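# Hang the loaded sealant gun on the back hooks

## Task

Put the loaded sealant gun onto the two curved hooks at the rear of the table so it ends up hanging still, supported only by those hooks, with the cartridge still seated in it. The gun must never drop more than a few centimetres. When this holds, declare that you are finished.

## Robot and tools

Robot: two seven-joint arms, left_arm and right_arm, each with a two-finger gripper that opens to 140 mm. left_arm's fingers are rigid. right_arm's fingers can fold: only the quarter of each pad nearest the tip grips as commanded; nearer the palm the fingers may wrap, hold a narrow part loosely, or squeeze a wide one too hard. A fingertip pushed against a surface folds easily unless fully closed, so contact can go unnoticed.

Frames: the scene frame has its origin at table-top height midway between the nominal bases, +z up, +x out over the table, left_arm on the +y side. Bases: left_arm at (+0.008, +0.436, 0) m, right_arm at (+0.034, -0.380, 0) m, each turned slightly about z. Every hand pose, velocity and offset for an arm is in that arm's own base frame; rotations turn about the Hand target's position. Gripper axes: fingers point along +z, they open and close along y. end_effector_position is the centre of the closed pads (pads 66 mm long; tips extend about 33 mm further at small gaps, only 9 mm when wide open). Printed poses can be off by a few centimetres.

execute_actions(actions, cameras): actions is a list of actions; each action is a list of 1 to 15 rows, one row per 1/30 s step, and a short action repeats its last row up to step 15. Each row is one flat list of 20 numbers in [-1, 1], covering both arms: left dx, dy, dz, rx, ry, rz, gripper position, force_limit, speed, activate, then the same ten for the right. dx to rz are an offset from the arm's Hand target at the start of that action (not from the previous row); 1.0 = 0.6 m or 180 degrees; rx, ry, rz form one rotation vector. Sending the same offset again moves further. All six zeros means no new pose request. Gripper numbers are absolute commands: position +1 fully open, about -0.8 pads touch, -1 closes until blocked; force_limit from -1 (about 14 N) to +1 (about 58 N) on narrow parts; speed -1 (about 30 mm/s) to +1 (about 250 mm/s), faster closes grip harder. Both start at +1. Always resend each gripper's current values; a 0 is a real command. activate stays 0; send 1 only when fault reads 7 or 13 or a result requests it (it closes, reopens fully, drops anything held). cameras: list of names, ["all"], or []; images come by default only with an empty actions list. Cameras: cam_high, cam_low, cam_left_wrist, cam_right_wrist (896x504).

move(target, speed, blend, stop_force, zero, blocking, cameras): straight-line paths for both grippers. target is one 20-number row as above, or a list of up to 15 rows; every row's pose numbers are offsets from the Hand targets at the move's start, not from the previous row. speed in m/s, 0.002 to 2, default 0.25 (turns up to twice that in rad/s, max 2.5). blend in m rounds corners in a list; 0 stops at each. stop_force in N, 20 to 40, one value for both arms: an arm's path ends when push against its motion exceeds it; aim a few centimetres beyond the contact and go slowly; unreliable for turning grippers or near stretched/straight-wrist poses; omit it when backing off a contact. zero (only with stop_force) re-zeros the force reading before moving. blocking=false returns after about 0.5 s while the move runs (not allowed with stop_force). Whole move capped at 10 s. The result adds a move: line, e.g. done (within 3 mm and 2 degrees), off_target, moving, held, fault, plus limits=paced (pose clipped) or limits=held (steps withheld).

wait(seconds 0 to 3600): lets time pass with no new command. stop: brakes a running move. zoom_image(camera, region [x0, y0, x1, y1] in pixels, at most 504 by 504) enlarges part of the newest image. clear_fault(arm: left_arm or right_arm) clears a reported torque or force fault. read_manual gives licence text only. finished_scene(scene: the current scene's number) ends the scene irrevocably; call nothing else after it in that reply.

Controller: each step the commanded pose is clipped to within 70 mm and 16 degrees of the measured gripper; Hand target is the last clipped command, and the next offsets count from it. A gripper often rests short; a later execute_actions call re-requests the target, or add the shortfall as an offset. To release a push, command the target back past the gripper.

Result lines: end_effector_position (m) and quat_wxyz per arm; Hand target; Joint positions, velocities ("within noise" when still), torques, External joint torques (outside push estimate, includes held weight); Flange force along gripper x y z; gripper object_status (0 moving, 1 blocked opening, 2 blocked closing = holding, 3 reached position or pads met), position_measured in counts (3 open, about 75 = 100 mm, 139 = 60 mm, 200 = 20 mm, 230 pads meet), fault (0, 7, 13). To grip harder while status is 2, raise force_limit and change position slightly (-1 to -0.98); to soften, reopen and close slowly. Step readings appear only for execute_actions.

Avoid: dropping or tossing the gun, letting go while it moves, knocking the cartridge out, anything leaving the table, hitting fixed things or the other arm, fast contact. Any outside force of 40 N on an arm (held weight included) causes a force fault; joint contact torque limits are 35, 35, 32, 30, 12, 12, 12 N m (waist to wrist roll); exceeding joint ranges or speeds also faults. Faults stop the arm until clear_fault. Long loaded or stretched holds overheat motors (MOTOR HOT, then a 30 to 60 s brake). A loose object may occasionally be nudged by something.

Each tool is called after ">>>" as a command line: name --argument value for each argument, lists and objects as JSON in quotes; but a table of rows of numbers goes row by row, as --pt "numbers of a row", without its own name.

## Session

>>> execute_actions --actions '[]'

Scene clock: 0.00 s.
left_arm: end_effector_position=(+0.3818, -0.5066, +0.3212) position_measured=3 object_status=3 fault=0 end_effector_quat_wxyz=(+0.598, +0.432, -0.644, +0.203) | right_arm: end_effector_position=(+0.3724, -0.2637, +0.1212) position_measured=3 object_status=3 fault=0 end_effector_quat_wxyz=(+0.395, +0.638, +0.512, -0.418)
Joint positions: left_arm=[-0.46 0.389 0.052 -1.801 -1.281 1.488 0.396] | right_arm=[-0.09 0.213 0.12 -2.521 -1.293 1.801 -1.9]
Joint velocities: within noise
Joint torques (N m): no reading
External joint torques (N m): no reading
Flange force (N): no reading
Hand target: left_arm +0.3818, -0.5066, +0.3212; +0.598, +0.432, -0.644, +0.203 | right_arm +0.3724, -0.2637, +0.1212; +0.395, +0.638, +0.512, -0.418
Tool commands: left_gripper/position=+1.0 left_gripper/force_limit=+1.0 left_gripper/speed=+1.0 left_gripper/activate=+0.0 right_gripper/position=+1.0 right_gripper/force_limit=+1.0 right_gripper/speed=+1.0 right_gripper/activate=+0.0

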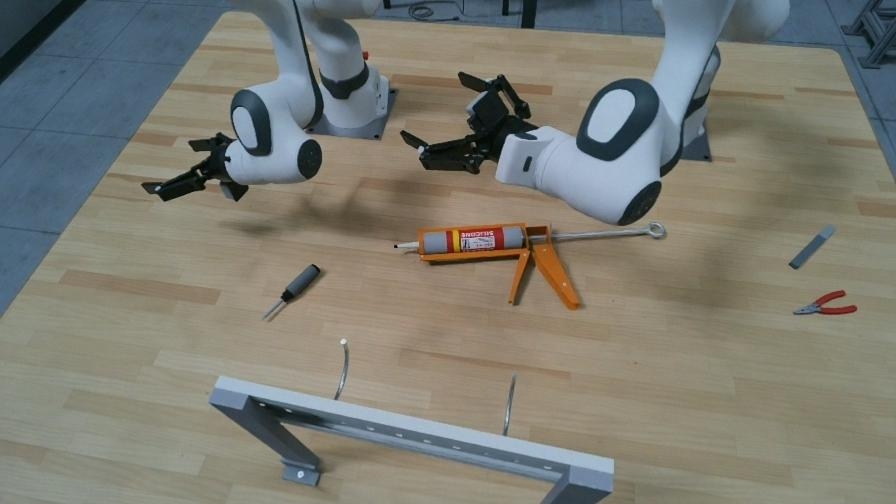

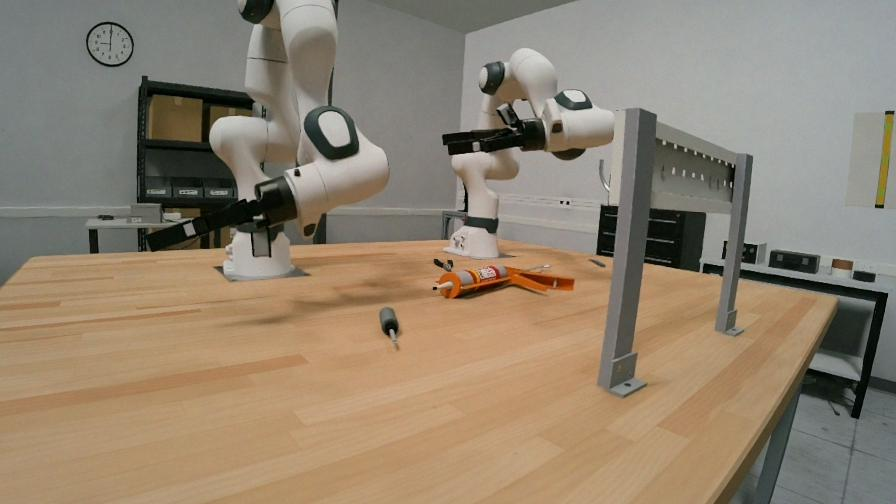

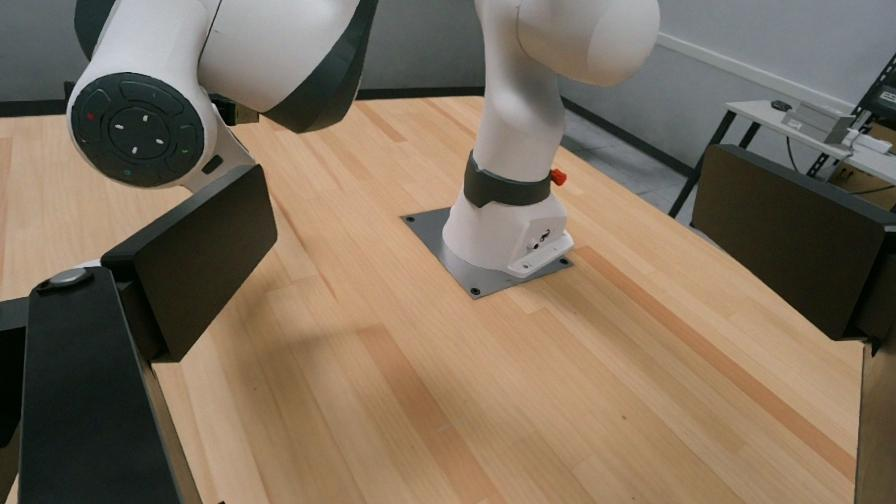

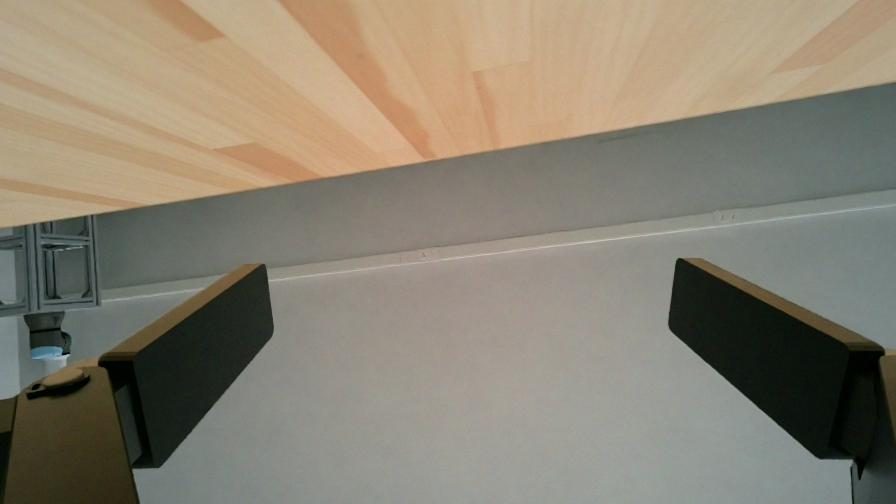

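>>> move --pt "0.1 0.2 0.12 0.2456 -0.3676 -0.1754 1 1 1 0 0 0 0 0 0 0 1 1 1 0" --pt "0.14 0.22 0.12 -0.2556 -0.5182 -0.6960 1 1 1 0 0 0 0 0 0 0 1 1 1 0" --speed 0.5 --blend 0.03 --cameras '["all"]'

Scene clock: 91.17 s.
left_arm: end_effector_position=(+0.4672, -0.3739, +0.3939) position_measured=3 object_status=3 fault=0 end_effector_quat_wxyz=(+0.002, +0.706, +0.708, +0.002) | right_arm: end_effector_position=(+0.3724, -0.2637, +0.1212) position_measured=3 object_status=3 fault=0 end_effector_quat_wxyz=(+0.395, +0.638, +0.512, -0.418)
Joint positions: left_arm=[-0.611 0.134 -0.073 -1.453 0.013 1.591 2.455] | right_arm=[-0.09 0.213 0.12 -2.521 -1.293 1.801 -1.9]
Joint velocities: left_arm=[0 0.001 0.001 0.001 0.001 0.001 0.005] | right_arm=[within noise]
Joint torques (N m): left_arm=[0.03 -36.23 0.81 25.02 0.47 2.23 0.1] | right_arm=[1.05 -28.31 0.1 13.64 -0.62 -1.18 -0.14]
External joint torques (N m): left_arm=[-0.19 0.24 0.79 0.98 -0.46 -0.24 0.1] | right_arm=[0.95 0.42 -0.34 -0.29 -0.06 0.1 -0.12]
Flange force (N): left_arm=[-3.1 4.8 -4.3] | right_arm=[1.1 0.0 -0.2]
Hand target: left_arm +0.4658, -0.3746, +0.3932; +0.000, +0.708, +0.706, +0.000 | right_arm +0.3724, -0.2637, +0.1212; +0.395, +0.638, +0.512, -0.418
Off the commanded pose: left_arm 0.002 m, 0 deg | right_arm 0.000 m, 0 deg.
move: done; limits=paced

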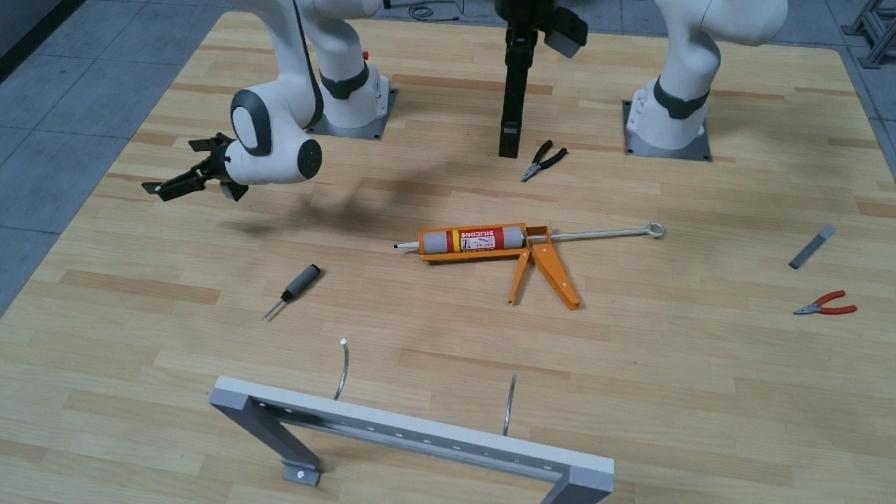

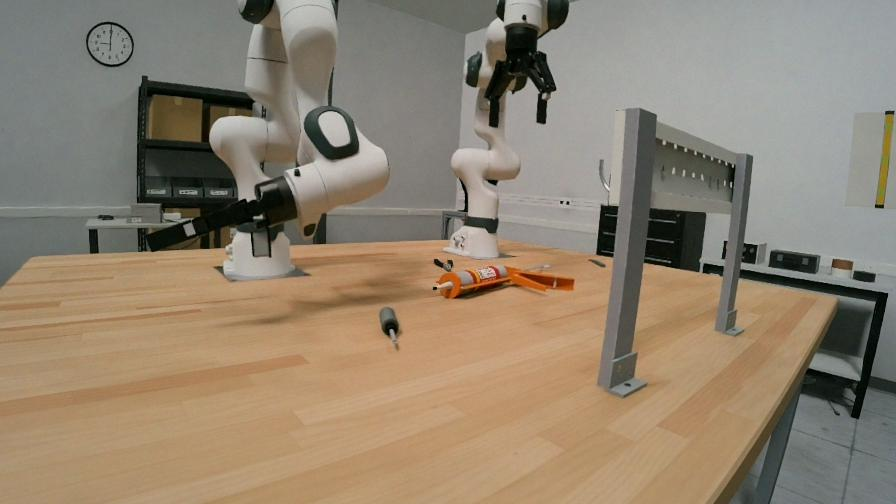

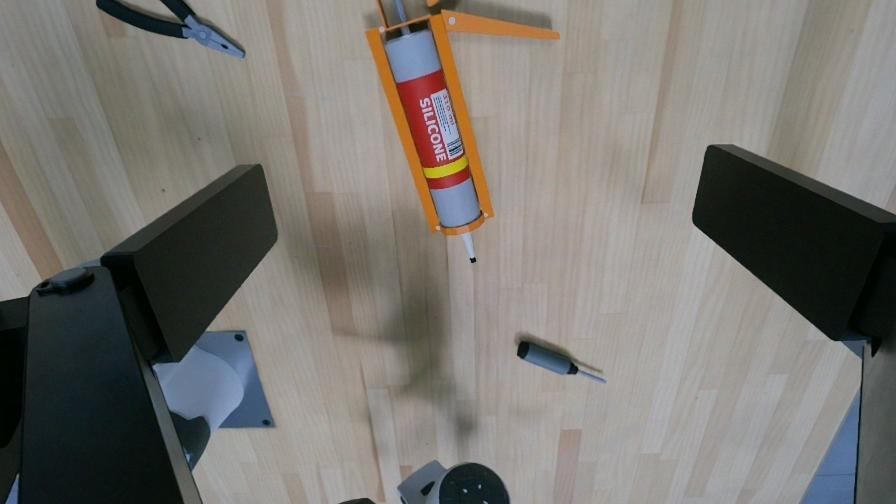

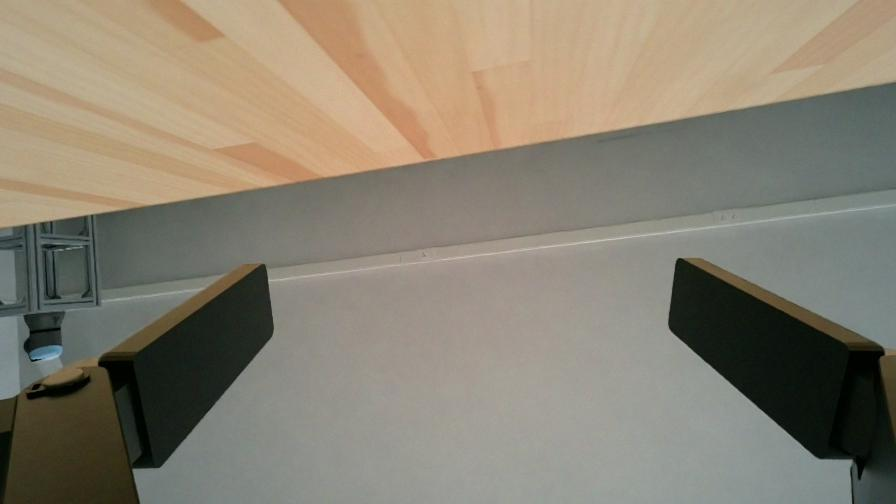

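>>> move --target '[-0.0917,0.12,-0.25,0,0,0.061,1,1,1,0,0,0,0,0,0,0,1,1,1,0]' --speed 0.4 --cameras '["cam_high","cam_left_wrist"]'

Scene clock: 145.60 s.
left_arm: end_effector_position=(+0.4108, -0.3013, +0.2428) position_measured=3 object_status=3 fault=0 end_effector_quat_wxyz=(-0.002, +0.639, +0.769, +0.000) | right_arm: end_effector_position=(+0.3724, -0.2637, +0.1212) position_measured=3 object_status=3 fault=0 end_effector_quat_wxyz=(+0.395, +0.638, +0.512, -0.418)
Joint positions: left_arm=[-0.582 -0.128 -0.05 -2.155 -0.007 2.024 2.329] | right_arm=[-0.09 0.213 0.12 -2.521 -1.293 1.801 -1.9]
Joint velocities: left_arm=[0 0 0 0 0.001 0.001 -0.004] | right_arm=[within noise]
Joint torques (N m): left_arm=[-0.14 -28.72 1.14 24.59 0.82 2.67 -0.22] | right_arm=[1.06 -28.31 0.15 13.67 -0.67 -1.18 -0.16]
External joint torques (N m): left_arm=[-0.3 -0.93 0.89 0.23 0.01 0.22 -0.22] | right_arm=[0.88 0.39 -0.37 -0.29 -0.11 0.09 -0.14]
Flange force (N): left_arm=[1.7 -1.2 -0.6] | right_arm=[0.9 -0.1 0.0]
Hand target: left_arm +0.4108, -0.3026, +0.2432; +0.000, +0.637, +0.771, +0.000 | right_arm +0.3724, -0.2637, +0.1212; +0.395, +0.638, +0.512, -0.418
Off the commanded pose: left_arm 0.001 m, 0 deg | right_arm 0.000 m, 0 deg.
move: done

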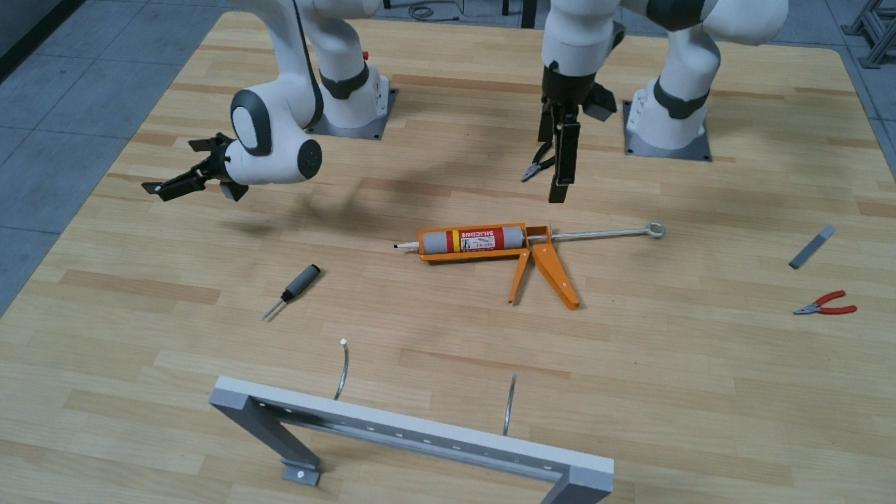

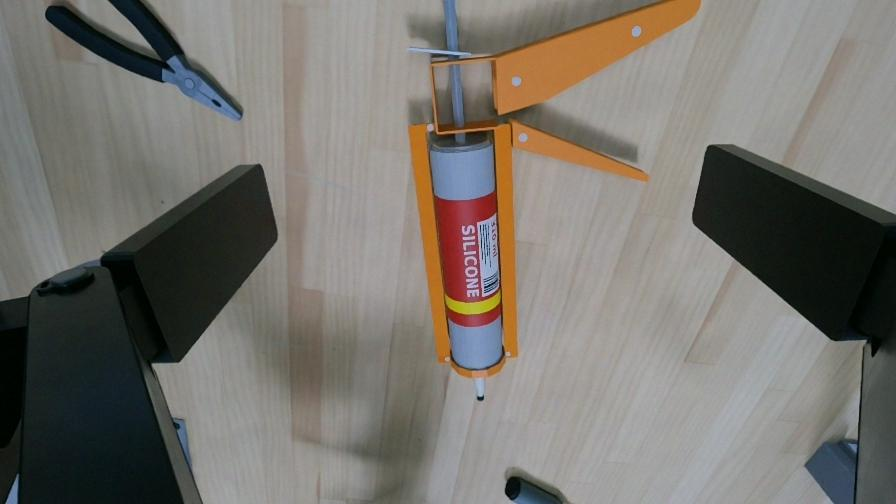

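>>> move --target '[0.0277,-0.1167,-0.185,0,0,0.013,1,1,1,0,0,0,0,0,0,0,1,1,1,0]' --speed 0.3 --cameras '["cam_high","cam_low","cam_left_wrist"]'

Scene clock: 180.73 s.
left_arm: end_effector_position=(+0.4255, -0.3722, +0.1323) position_measured=3 object_status=3 fault=0 end_effector_quat_wxyz=(-0.002, +0.622, +0.783, -0.002) | right_arm: end_effector_position=(+0.3724, -0.2637, +0.1212) position_measured=3 object_status=3 fault=0 end_effector_quat_wxyz=(+0.395, +0.638, +0.512, -0.418)
Joint positions: left_arm=[-0.632 0.155 -0.088 -2.109 0.013 2.26 2.188] | right_arm=[-0.09 0.213 0.12 -2.521 -1.293 1.801 -1.9]
Joint velocities: left_arm=[-0.001 0.001 0 -0.001 0.001 0.001 -0.007] | right_arm=[within noise]
Joint torques (N m): left_arm=[-0.45 -35.76 1 23.83 1.14 2.68 -0.22] | right_arm=[1.02 -28.29 0.08 13.67 -0.63 -1.19 -0.2]
External joint torques (N m): left_arm=[-0.79 0.15 0.97 1.06 0.46 0.24 -0.22] | right_arm=[0.85 0.34 -0.43 -0.2 -0.08 0.08 -0.18]
Flange force (N): left_arm=[-3.9 2.1 0.0] | right_arm=[0.7 0.2 0.0]
Hand target: left_arm +0.4274, -0.3726, +0.1322; +0.000, +0.621, +0.784, +0.000 | right_arm +0.3724, -0.2637, +0.1212; +0.395, +0.638, +0.512, -0.418
Off the commanded pose: left_arm 0.002 m, 0 deg | right_arm 0.000 m, 0 deg.
move: done

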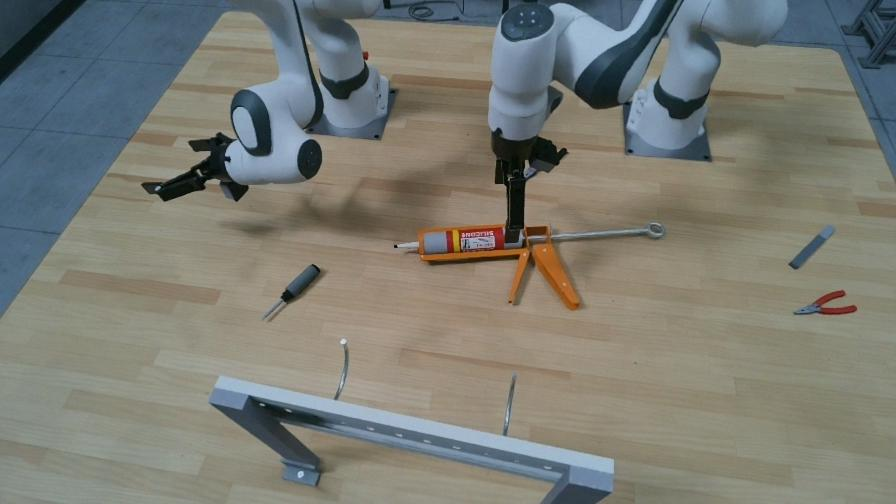

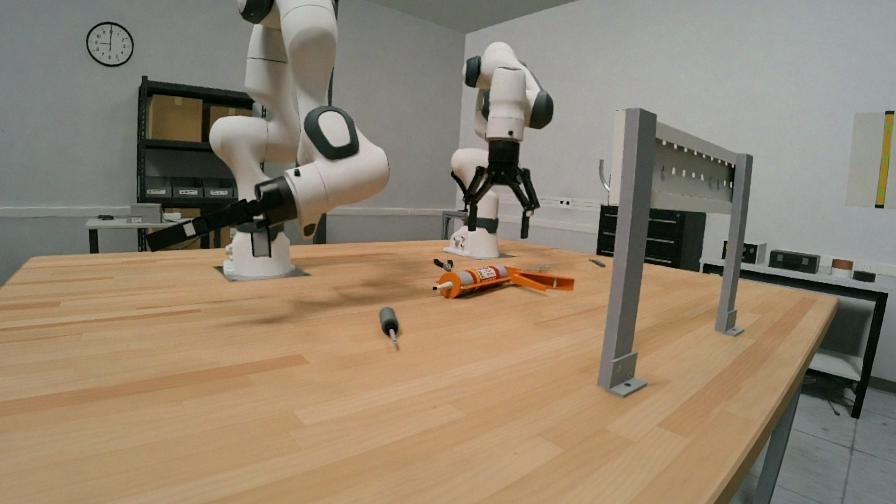

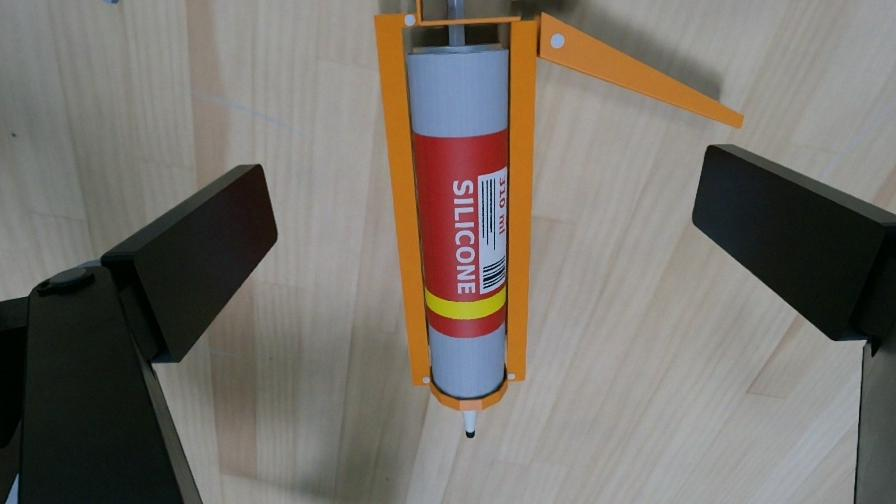

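>>> move --pt "-0.0073 -0.0087 -0.07 0 0 0 0.45 -0.3 0 0 0 0 0 0 0 0 1 1 1 0" --pt "-0.0073 -0.0087 -0.152 0 0 0 0.45 -0.3 0 0 0 0 0 0 0 0 1 1 1 0" --speed '[0.2,0.1]' --cameras '["cam_high","cam_low","cam_left_wrist"]'

Scene clock: 200.07 s.
left_arm: end_effector_position=(+0.4215, -0.3776, +0.0412) position_measured=72 object_status=3 fault=0 end_effector_quat_wxyz=(-0.002, +0.622, +0.783, -0.002) | right_arm: end_effector_position=(+0.3724, -0.2637, +0.1212) position_measured=3 object_status=3 fault=0 end_effector_quat_wxyz=(+0.395, +0.638, +0.512, -0.418)
Joint positions: left_arm=[-0.646 0.311 -0.083 -2.158 0.036 2.465 2.159] | right_arm=[-0.09 0.213 0.12 -2.521 -1.293 1.801 -1.9]
Joint velocities: left_arm=[-0.001 0 -0.001 0 0.001 0.004 -0.001] | right_arm=[within noise]
Joint torques (N m): left_arm=[-0.56 -39 0.82 21.18 1.03 2.65 -0.21] | right_arm=[0.97 -28.24 0.11 13.62 -0.66 -1.19 -0.18]
External joint torques (N m): left_arm=[-0.95 -0.21 1.01 0.57 0.49 0.19 -0.21] | right_arm=[0.68 0.49 -0.51 -0.38 -0.09 0.05 -0.16]
Flange force (N): left_arm=[-2.1 0.0 0.3] | right_arm=[0.9 -0.1 0.4]
Hand target: left_arm +0.4230, -0.3778, +0.0410; +0.000, +0.621, +0.784, +0.000 | right_arm +0.3724, -0.2637, +0.1212; +0.395, +0.638, +0.512, -0.418
Off the commanded pose: left_arm 0.002 m, 0 deg | right_arm 0.000 m, 0 deg.
move: done

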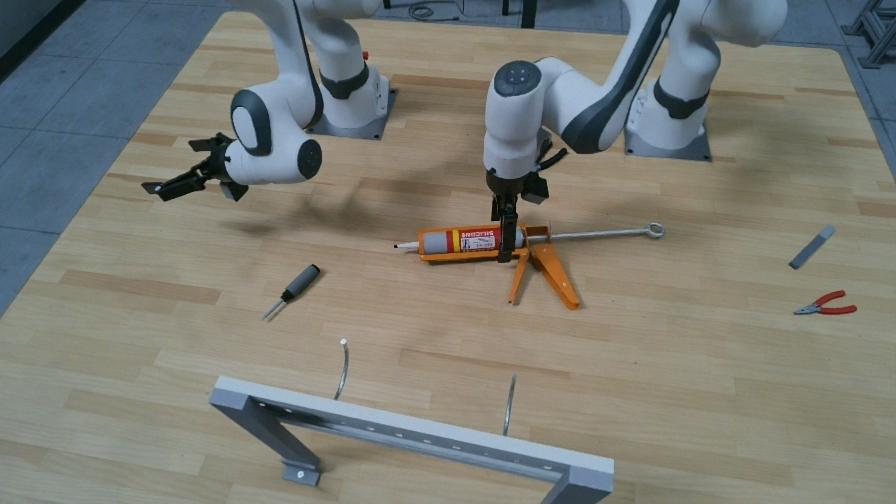

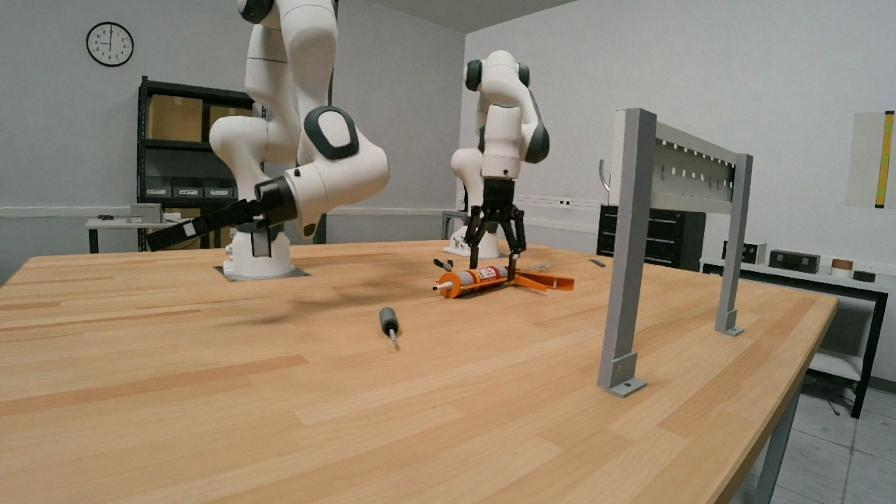

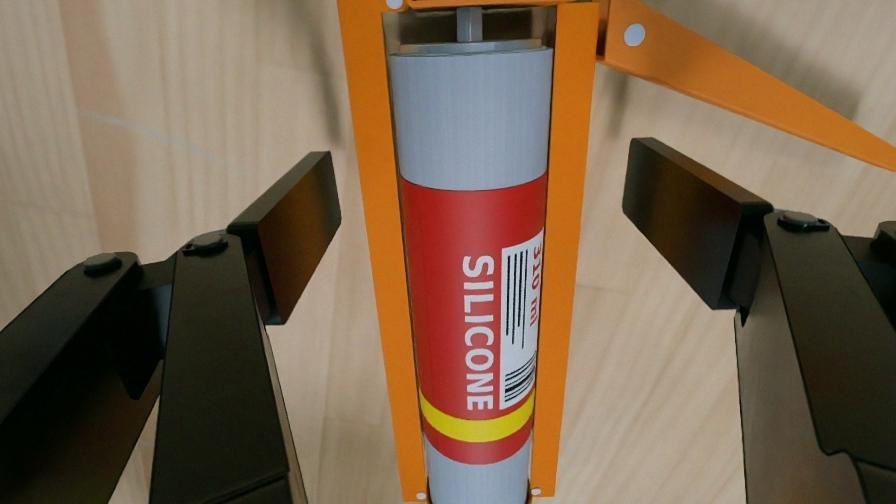

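>>> move --target '[0,0,0,0,0,0,-1,0.2,-1,0,0,0,0,0,0,0,1,1,1,0]' --cameras '["cam_left_wrist"]'

>>> move --target '[0,0,0.2,0,0,0,-1,0.2,-1,0,0,0,0,0,0,0,1,1,1,0]' --speed 0.08 --cameras '["cam_high","cam_low","cam_left_wrist"]'

Scene clock: 208.27 s.
left_arm: end_effector_position=(+0.4211, -0.3786, +0.0416) position_measured=112 object_status=0 fault=0 end_effector_quat_wxyz=(-0.001, +0.622, +0.783, -0.002) | right_arm: end_effector_position=(+0.3724, -0.2637, +0.1212) position_measured=3 object_status=3 fault=0 end_effector_quat_wxyz=(+0.395, +0.638, +0.512, -0.418)
Joint positions: left_arm=[-0.648 0.311 -0.083 -2.158 0.036 2.466 2.158] | right_arm=[-0.09 0.213 0.12 -2.521 -1.293 1.801 -1.9]
Joint torques (N m): left_arm=[0.31 -37.62 1.16 20.86 0.96 2.96 -0.19] | right_arm=[1.1 -28.29 0.15 13.72 -0.64 -1.18 -0.17]
External joint torques (N m): left_arm=[0.08 1.01 1.5 0.37 0.41 0.52 -0.19] | right_arm=[0.98 0.51 -0.31 -0.23 -0.08 0.1 -0.15]
Flange force (N): left_arm=[-2.5 2.2 3.3] | right_arm=[1.4 0.3 -0.2]
Hand target: left_arm +0.4230, -0.3778, +0.0410; +0.000, +0.621, +0.784, +0.000 | right_arm +0.3724, -0.2637, +0.1212; +0.395, +0.638, +0.512, -0.418
Off the commanded pose: left_arm 0.002 m, 0 deg | right_arm 0.000 m, 0 deg.
move: done

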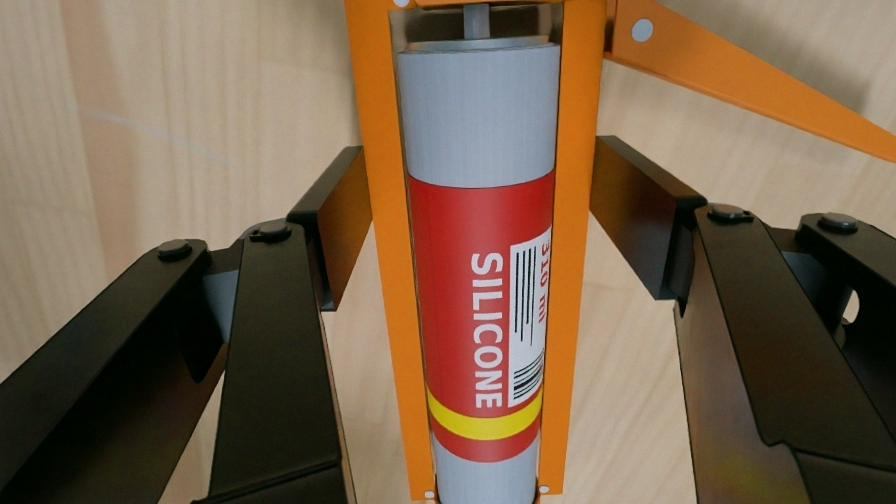

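Scene clock: 210.43 s.
left_arm: end_effector_position=(+0.4198, -0.3738, +0.1531) position_measured=112 object_status=2 fault=0 end_effector_quat_wxyz=(-0.007, +0.620, +0.784, +0.001) | right_arm: end_effector_position=(+0.3724, -0.2637, +0.1212) position_measured=3 object_status=3 fault=0 end_effector_quat_wxyz=(+0.395, +0.638, +0.512, -0.418)
Joint positions: left_arm=[-0.647 0.127 -0.084 -2.085 0.015 2.196 2.171] | right_arm=[-0.09 0.213 0.12 -2.521 -1.293 1.801 -1.9]
Joint velocities: left_arm=[0 0.001 0 0 0 -0.007 0.002] | right_arm=[within noise]
Joint torques (N m): left_arm=[-0.03 -40.78 0.84 27.78 0.48 2.86 0.16] | right_arm=[0.98 -28.29 0.1 13.71 -0.65 -1.17 -0.17]
External joint torques (N m): left_arm=[-0.38 -5.4 0.73 4.59 -0.23 0.45 0.16] | right_arm=[0.83 0.45 -0.38 -0.23 -0.1 0.11 -0.15]
Flange force (N): left_arm=[-0.8 1.3 -10.9] | right_arm=[1.1 0.2 0.1]
Hand target: left_arm +0.4230, -0.3778, +0.1610; +0.000, +0.621, +0.784, +0.000 | right_arm +0.3724, -0.2637, +0.1212; +0.395, +0.638, +0.512, -0.418
Off the commanded pose: left_arm 0.009 m, 1 deg | right_arm 0.000 m, 0 deg.
move: off_target (left_arm)

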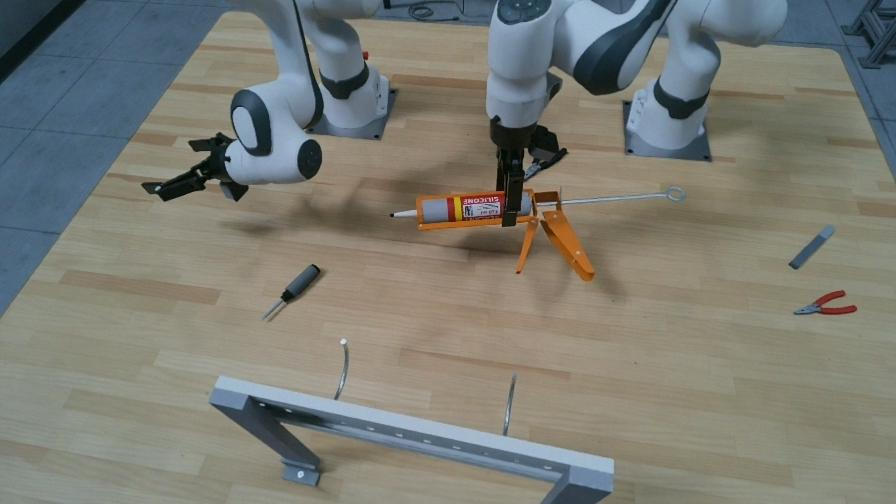

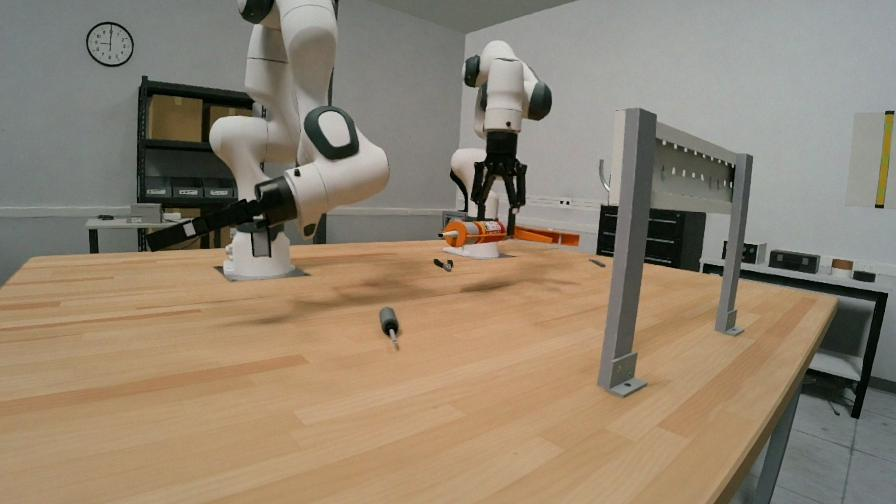

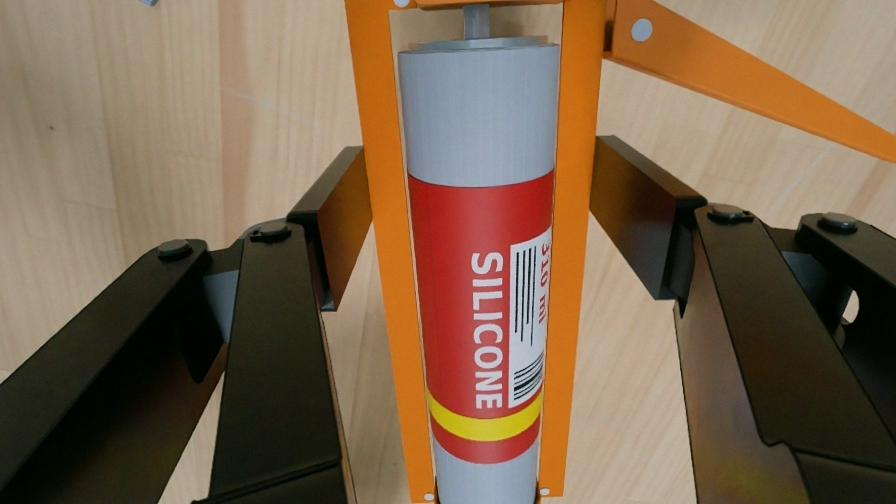

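>>> move --target '[0,0.08,0.42,0,0,0,-1,0.2,-1,0,0.13,0.35,0.15,-0.113,-0.060,0.542,1,1,1,0]' --speed 0.2 --cameras '["all"]'

Scene clock: 251.80 s.
left_arm: end_effector_position=(+0.4208, -0.3292, +0.4058) position_measured=112 object_status=2 fault=0 end_effector_quat_wxyz=(-0.007, +0.621, +0.784, +0.001) | right_arm: end_effector_position=(+0.4520, -0.0510, +0.2117) position_measured=3 object_status=3 fault=0 end_effector_quat_wxyz=(+0.809, +0.003, +0.577, -0.112)
Joint positions: left_arm=[-0.605 -0.055 -0.058 -1.652 -0.001 1.582 2.249] | right_arm=[0.891 0.631 -0.404 -3.037 -2.259 1.048 -1.146]
Joint torques (N m): left_arm=[0.44 -34.38 1.43 29.19 0.86 2.87 0.16] | right_arm=[0.93 -20.04 -5.43 -3.29 2.04 -2.83 -0.32]
External joint torques (N m): left_arm=[0.25 -4.26 1.17 5.08 -0.05 0.45 0.16] | right_arm=[0.9 -0.39 0.28 0.42 0.21 0.07 -0.28]
Flange force (N): left_arm=[-2.8 4.3 -13.0] | right_arm=[-2.5 3.4 0.4]
Hand target: left_arm +0.4230, -0.3298, +0.4130; +0.000, +0.621, +0.784, +0.000 | right_arm +0.4520, -0.0518, +0.2118; +0.809, +0.004, +0.577, -0.114 (not the last commanded pose)
Off the commanded pose: left_arm 0.008 m, 1 deg | right_arm 0.003 m, 23 deg; orientation clipped.
joint at its limit (right arm) — joint 4 (elbow), lower limit, where the elbow is as bent as it goes.
move: held (right_arm; a check stopped the path), off_target (left_arm); limits=paced,held
pose unreachable (right arm): on one or more control steps of this call, first in action 0 (counted from 0), this arm could not follow its commanded pose, so it was not sent that pose on those steps. It may still have moved: this result reports where it is.
cause: moving toward the commanded pose would bring two parts of the arm too close to each other (joints 2 (shoulder) to 5 (forearm roll) lie between them).

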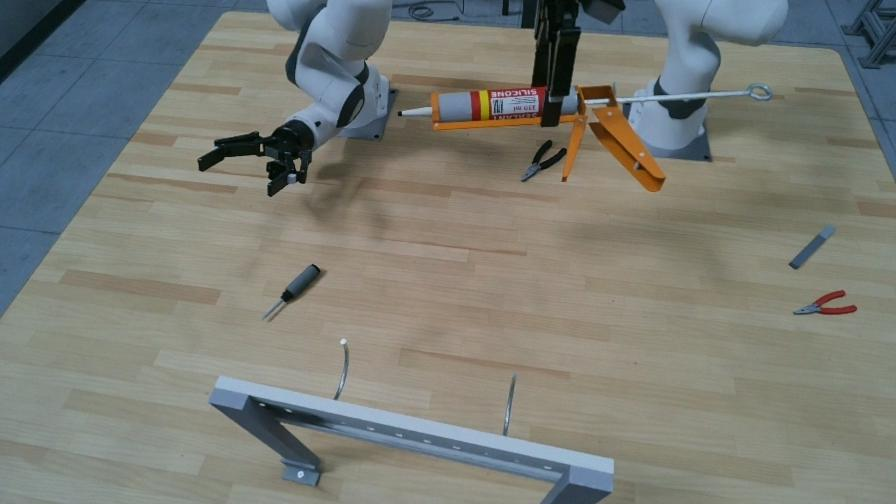

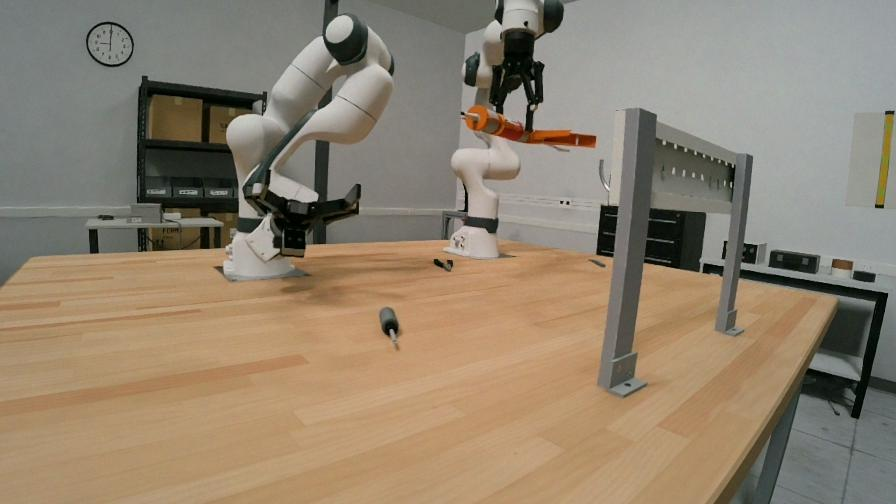

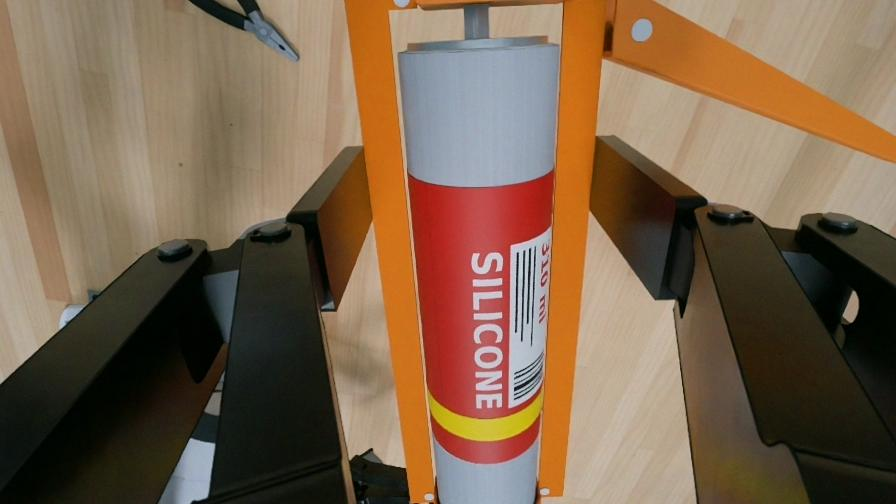

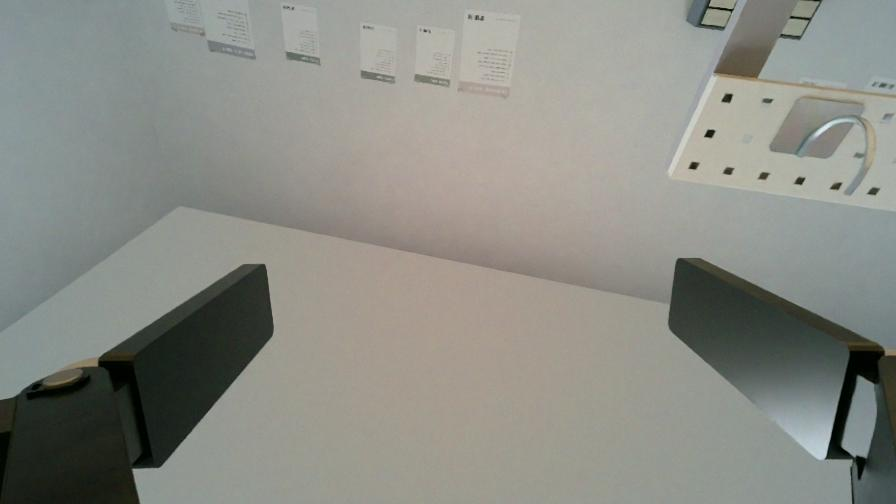

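>>> move --target '[0,0,0.05,0,0,0,-1,0.2,-1,0,0.163,0.217,0.0,0.05,0.105,0.054,1,1,1,0]' --speed 0.25 --cameras '["cam_high","cam_low","cam_right_wrist"]'

Scene clock: 265.10 s.
left_arm: end_effector_position=(+0.4212, -0.3295, +0.4359) position_measured=112 object_status=2 fault=0 end_effector_quat_wxyz=(-0.007, +0.621, +0.784, +0.000) | right_arm: end_effector_position=(+0.5493, +0.0775, +0.2112) position_measured=3 object_status=3 fault=0 end_effector_quat_wxyz=(+0.708, +0.007, +0.706, -0.002)
Joint positions: left_arm=[-0.605 -0.031 -0.058 -1.545 -0.001 1.499 2.249] | right_arm=[1.044 -0.047 -0.745 -2.94 -2.824 1.782 -1.667]
Joint velocities: left_arm=[within noise] | right_arm=[0 0.001 0 -0.001 0 0.001 -0.006]
Joint torques (N m): left_arm=[0.27 -34.72 1.1 28.54 1.13 2.87 0.07] | right_arm=[0.51 -13.34 1.1 13.17 -0.93 -2.37 -0.42]
External joint torques (N m): left_arm=[0.1 -4.13 0.89 4.85 0.22 0.44 0.07] | right_arm=[0.41 -0.22 0.33 0.2 -0.53 0.15 -0.39]
Flange force (N): left_arm=[-3.2 3.9 -13.1] | right_arm=[-3.6 -0.6 -0.3]
Hand target: left_arm +0.4230, -0.3298, +0.4430; +0.000, +0.621, +0.784, +0.000 | right_arm +0.5498, +0.0784, +0.2118; +0.707, +0.000, +0.707, +0.001
Off the commanded pose: left_arm 0.007 m, 1 deg | right_arm 0.001 m, 1 deg.
joint sent to its limit (right arm) — joint 5 (forearm roll), lower limit. The joint targets still meet the commanded pose.
move: off_target (left_arm)

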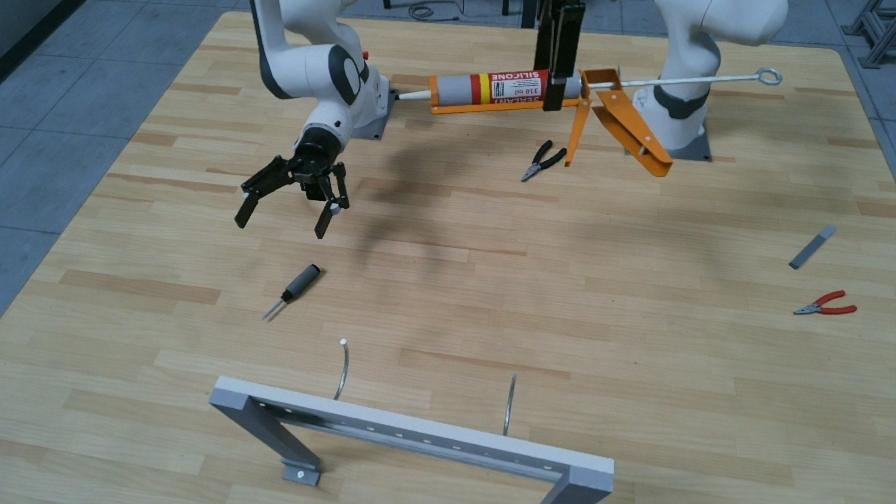

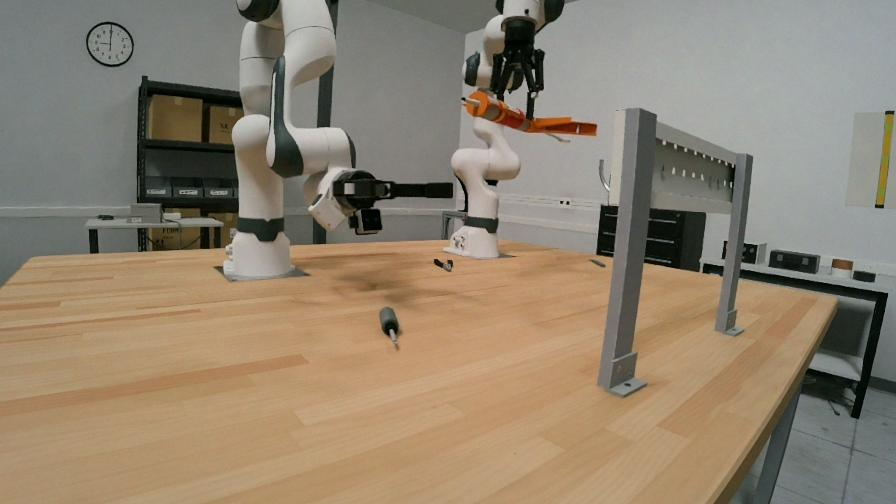

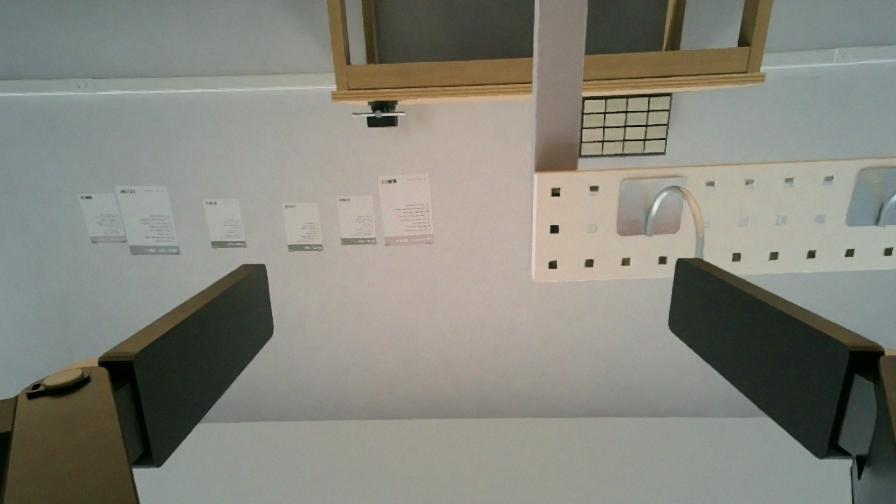

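>>> move --target '[0,0,0,0,0,0,-1,0.2,-1,0,0.05,0.25,0.08,0,0,0,1,1,1,0]' --speed 0.25 --cameras '["cam_high","cam_right_wrist"]'

Scene clock: 278.03 s.
left_arm: end_effector_position=(+0.4212, -0.3295, +0.4359) position_measured=112 object_status=2 fault=0 end_effector_quat_wxyz=(-0.007, +0.621, +0.784, +0.000) | right_arm: end_effector_position=(+0.5802, +0.2274, +0.2611) position_measured=3 object_status=3 fault=0 end_effector_quat_wxyz=(+0.708, +0.003, +0.706, +0.003)
Joint positions: left_arm=[-0.605 -0.031 -0.058 -1.545 -0.001 1.499 2.249] | right_arm=[1.224 0 -0.569 -2.672 -2.432 1.934 -1.862]
Joint velocities: left_arm=[within noise] | right_arm=[0 -0.002 0.001 0.001 0 0 -0.007]
Joint torques (N m): left_arm=[0.3 -34.68 1.09 28.51 1.11 2.86 0.09] | right_arm=[1.17 -18.8 0.44 17.08 -0.36 -2.26 -0.51]
External joint torques (N m): left_arm=[0.05 -4.2 0.81 4.88 0.2 0.44 0.09] | right_arm=[1.09 1.11 0.36 0.04 0.37 0.17 -0.48]
Flange force (N): left_arm=[-3.2 3.8 -13.2] | right_arm=[3.0 4.8 0.8]
Hand target: left_arm +0.4230, -0.3298, +0.4430; +0.000, +0.621, +0.784, +0.000 | right_arm +0.5798, +0.2284, +0.2598; +0.707, +0.000, +0.707, +0.001
Off the commanded pose: left_arm 0.007 m, 1 deg | right_arm 0.002 m, 1 deg.
move: done

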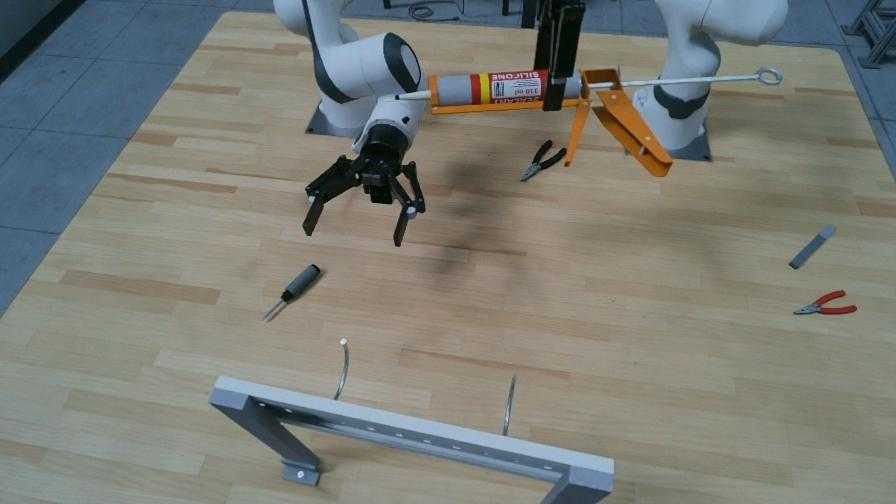

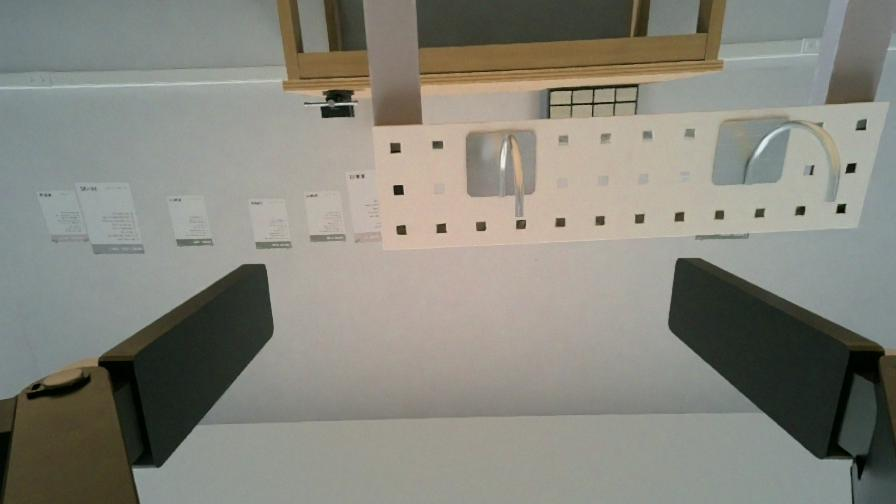

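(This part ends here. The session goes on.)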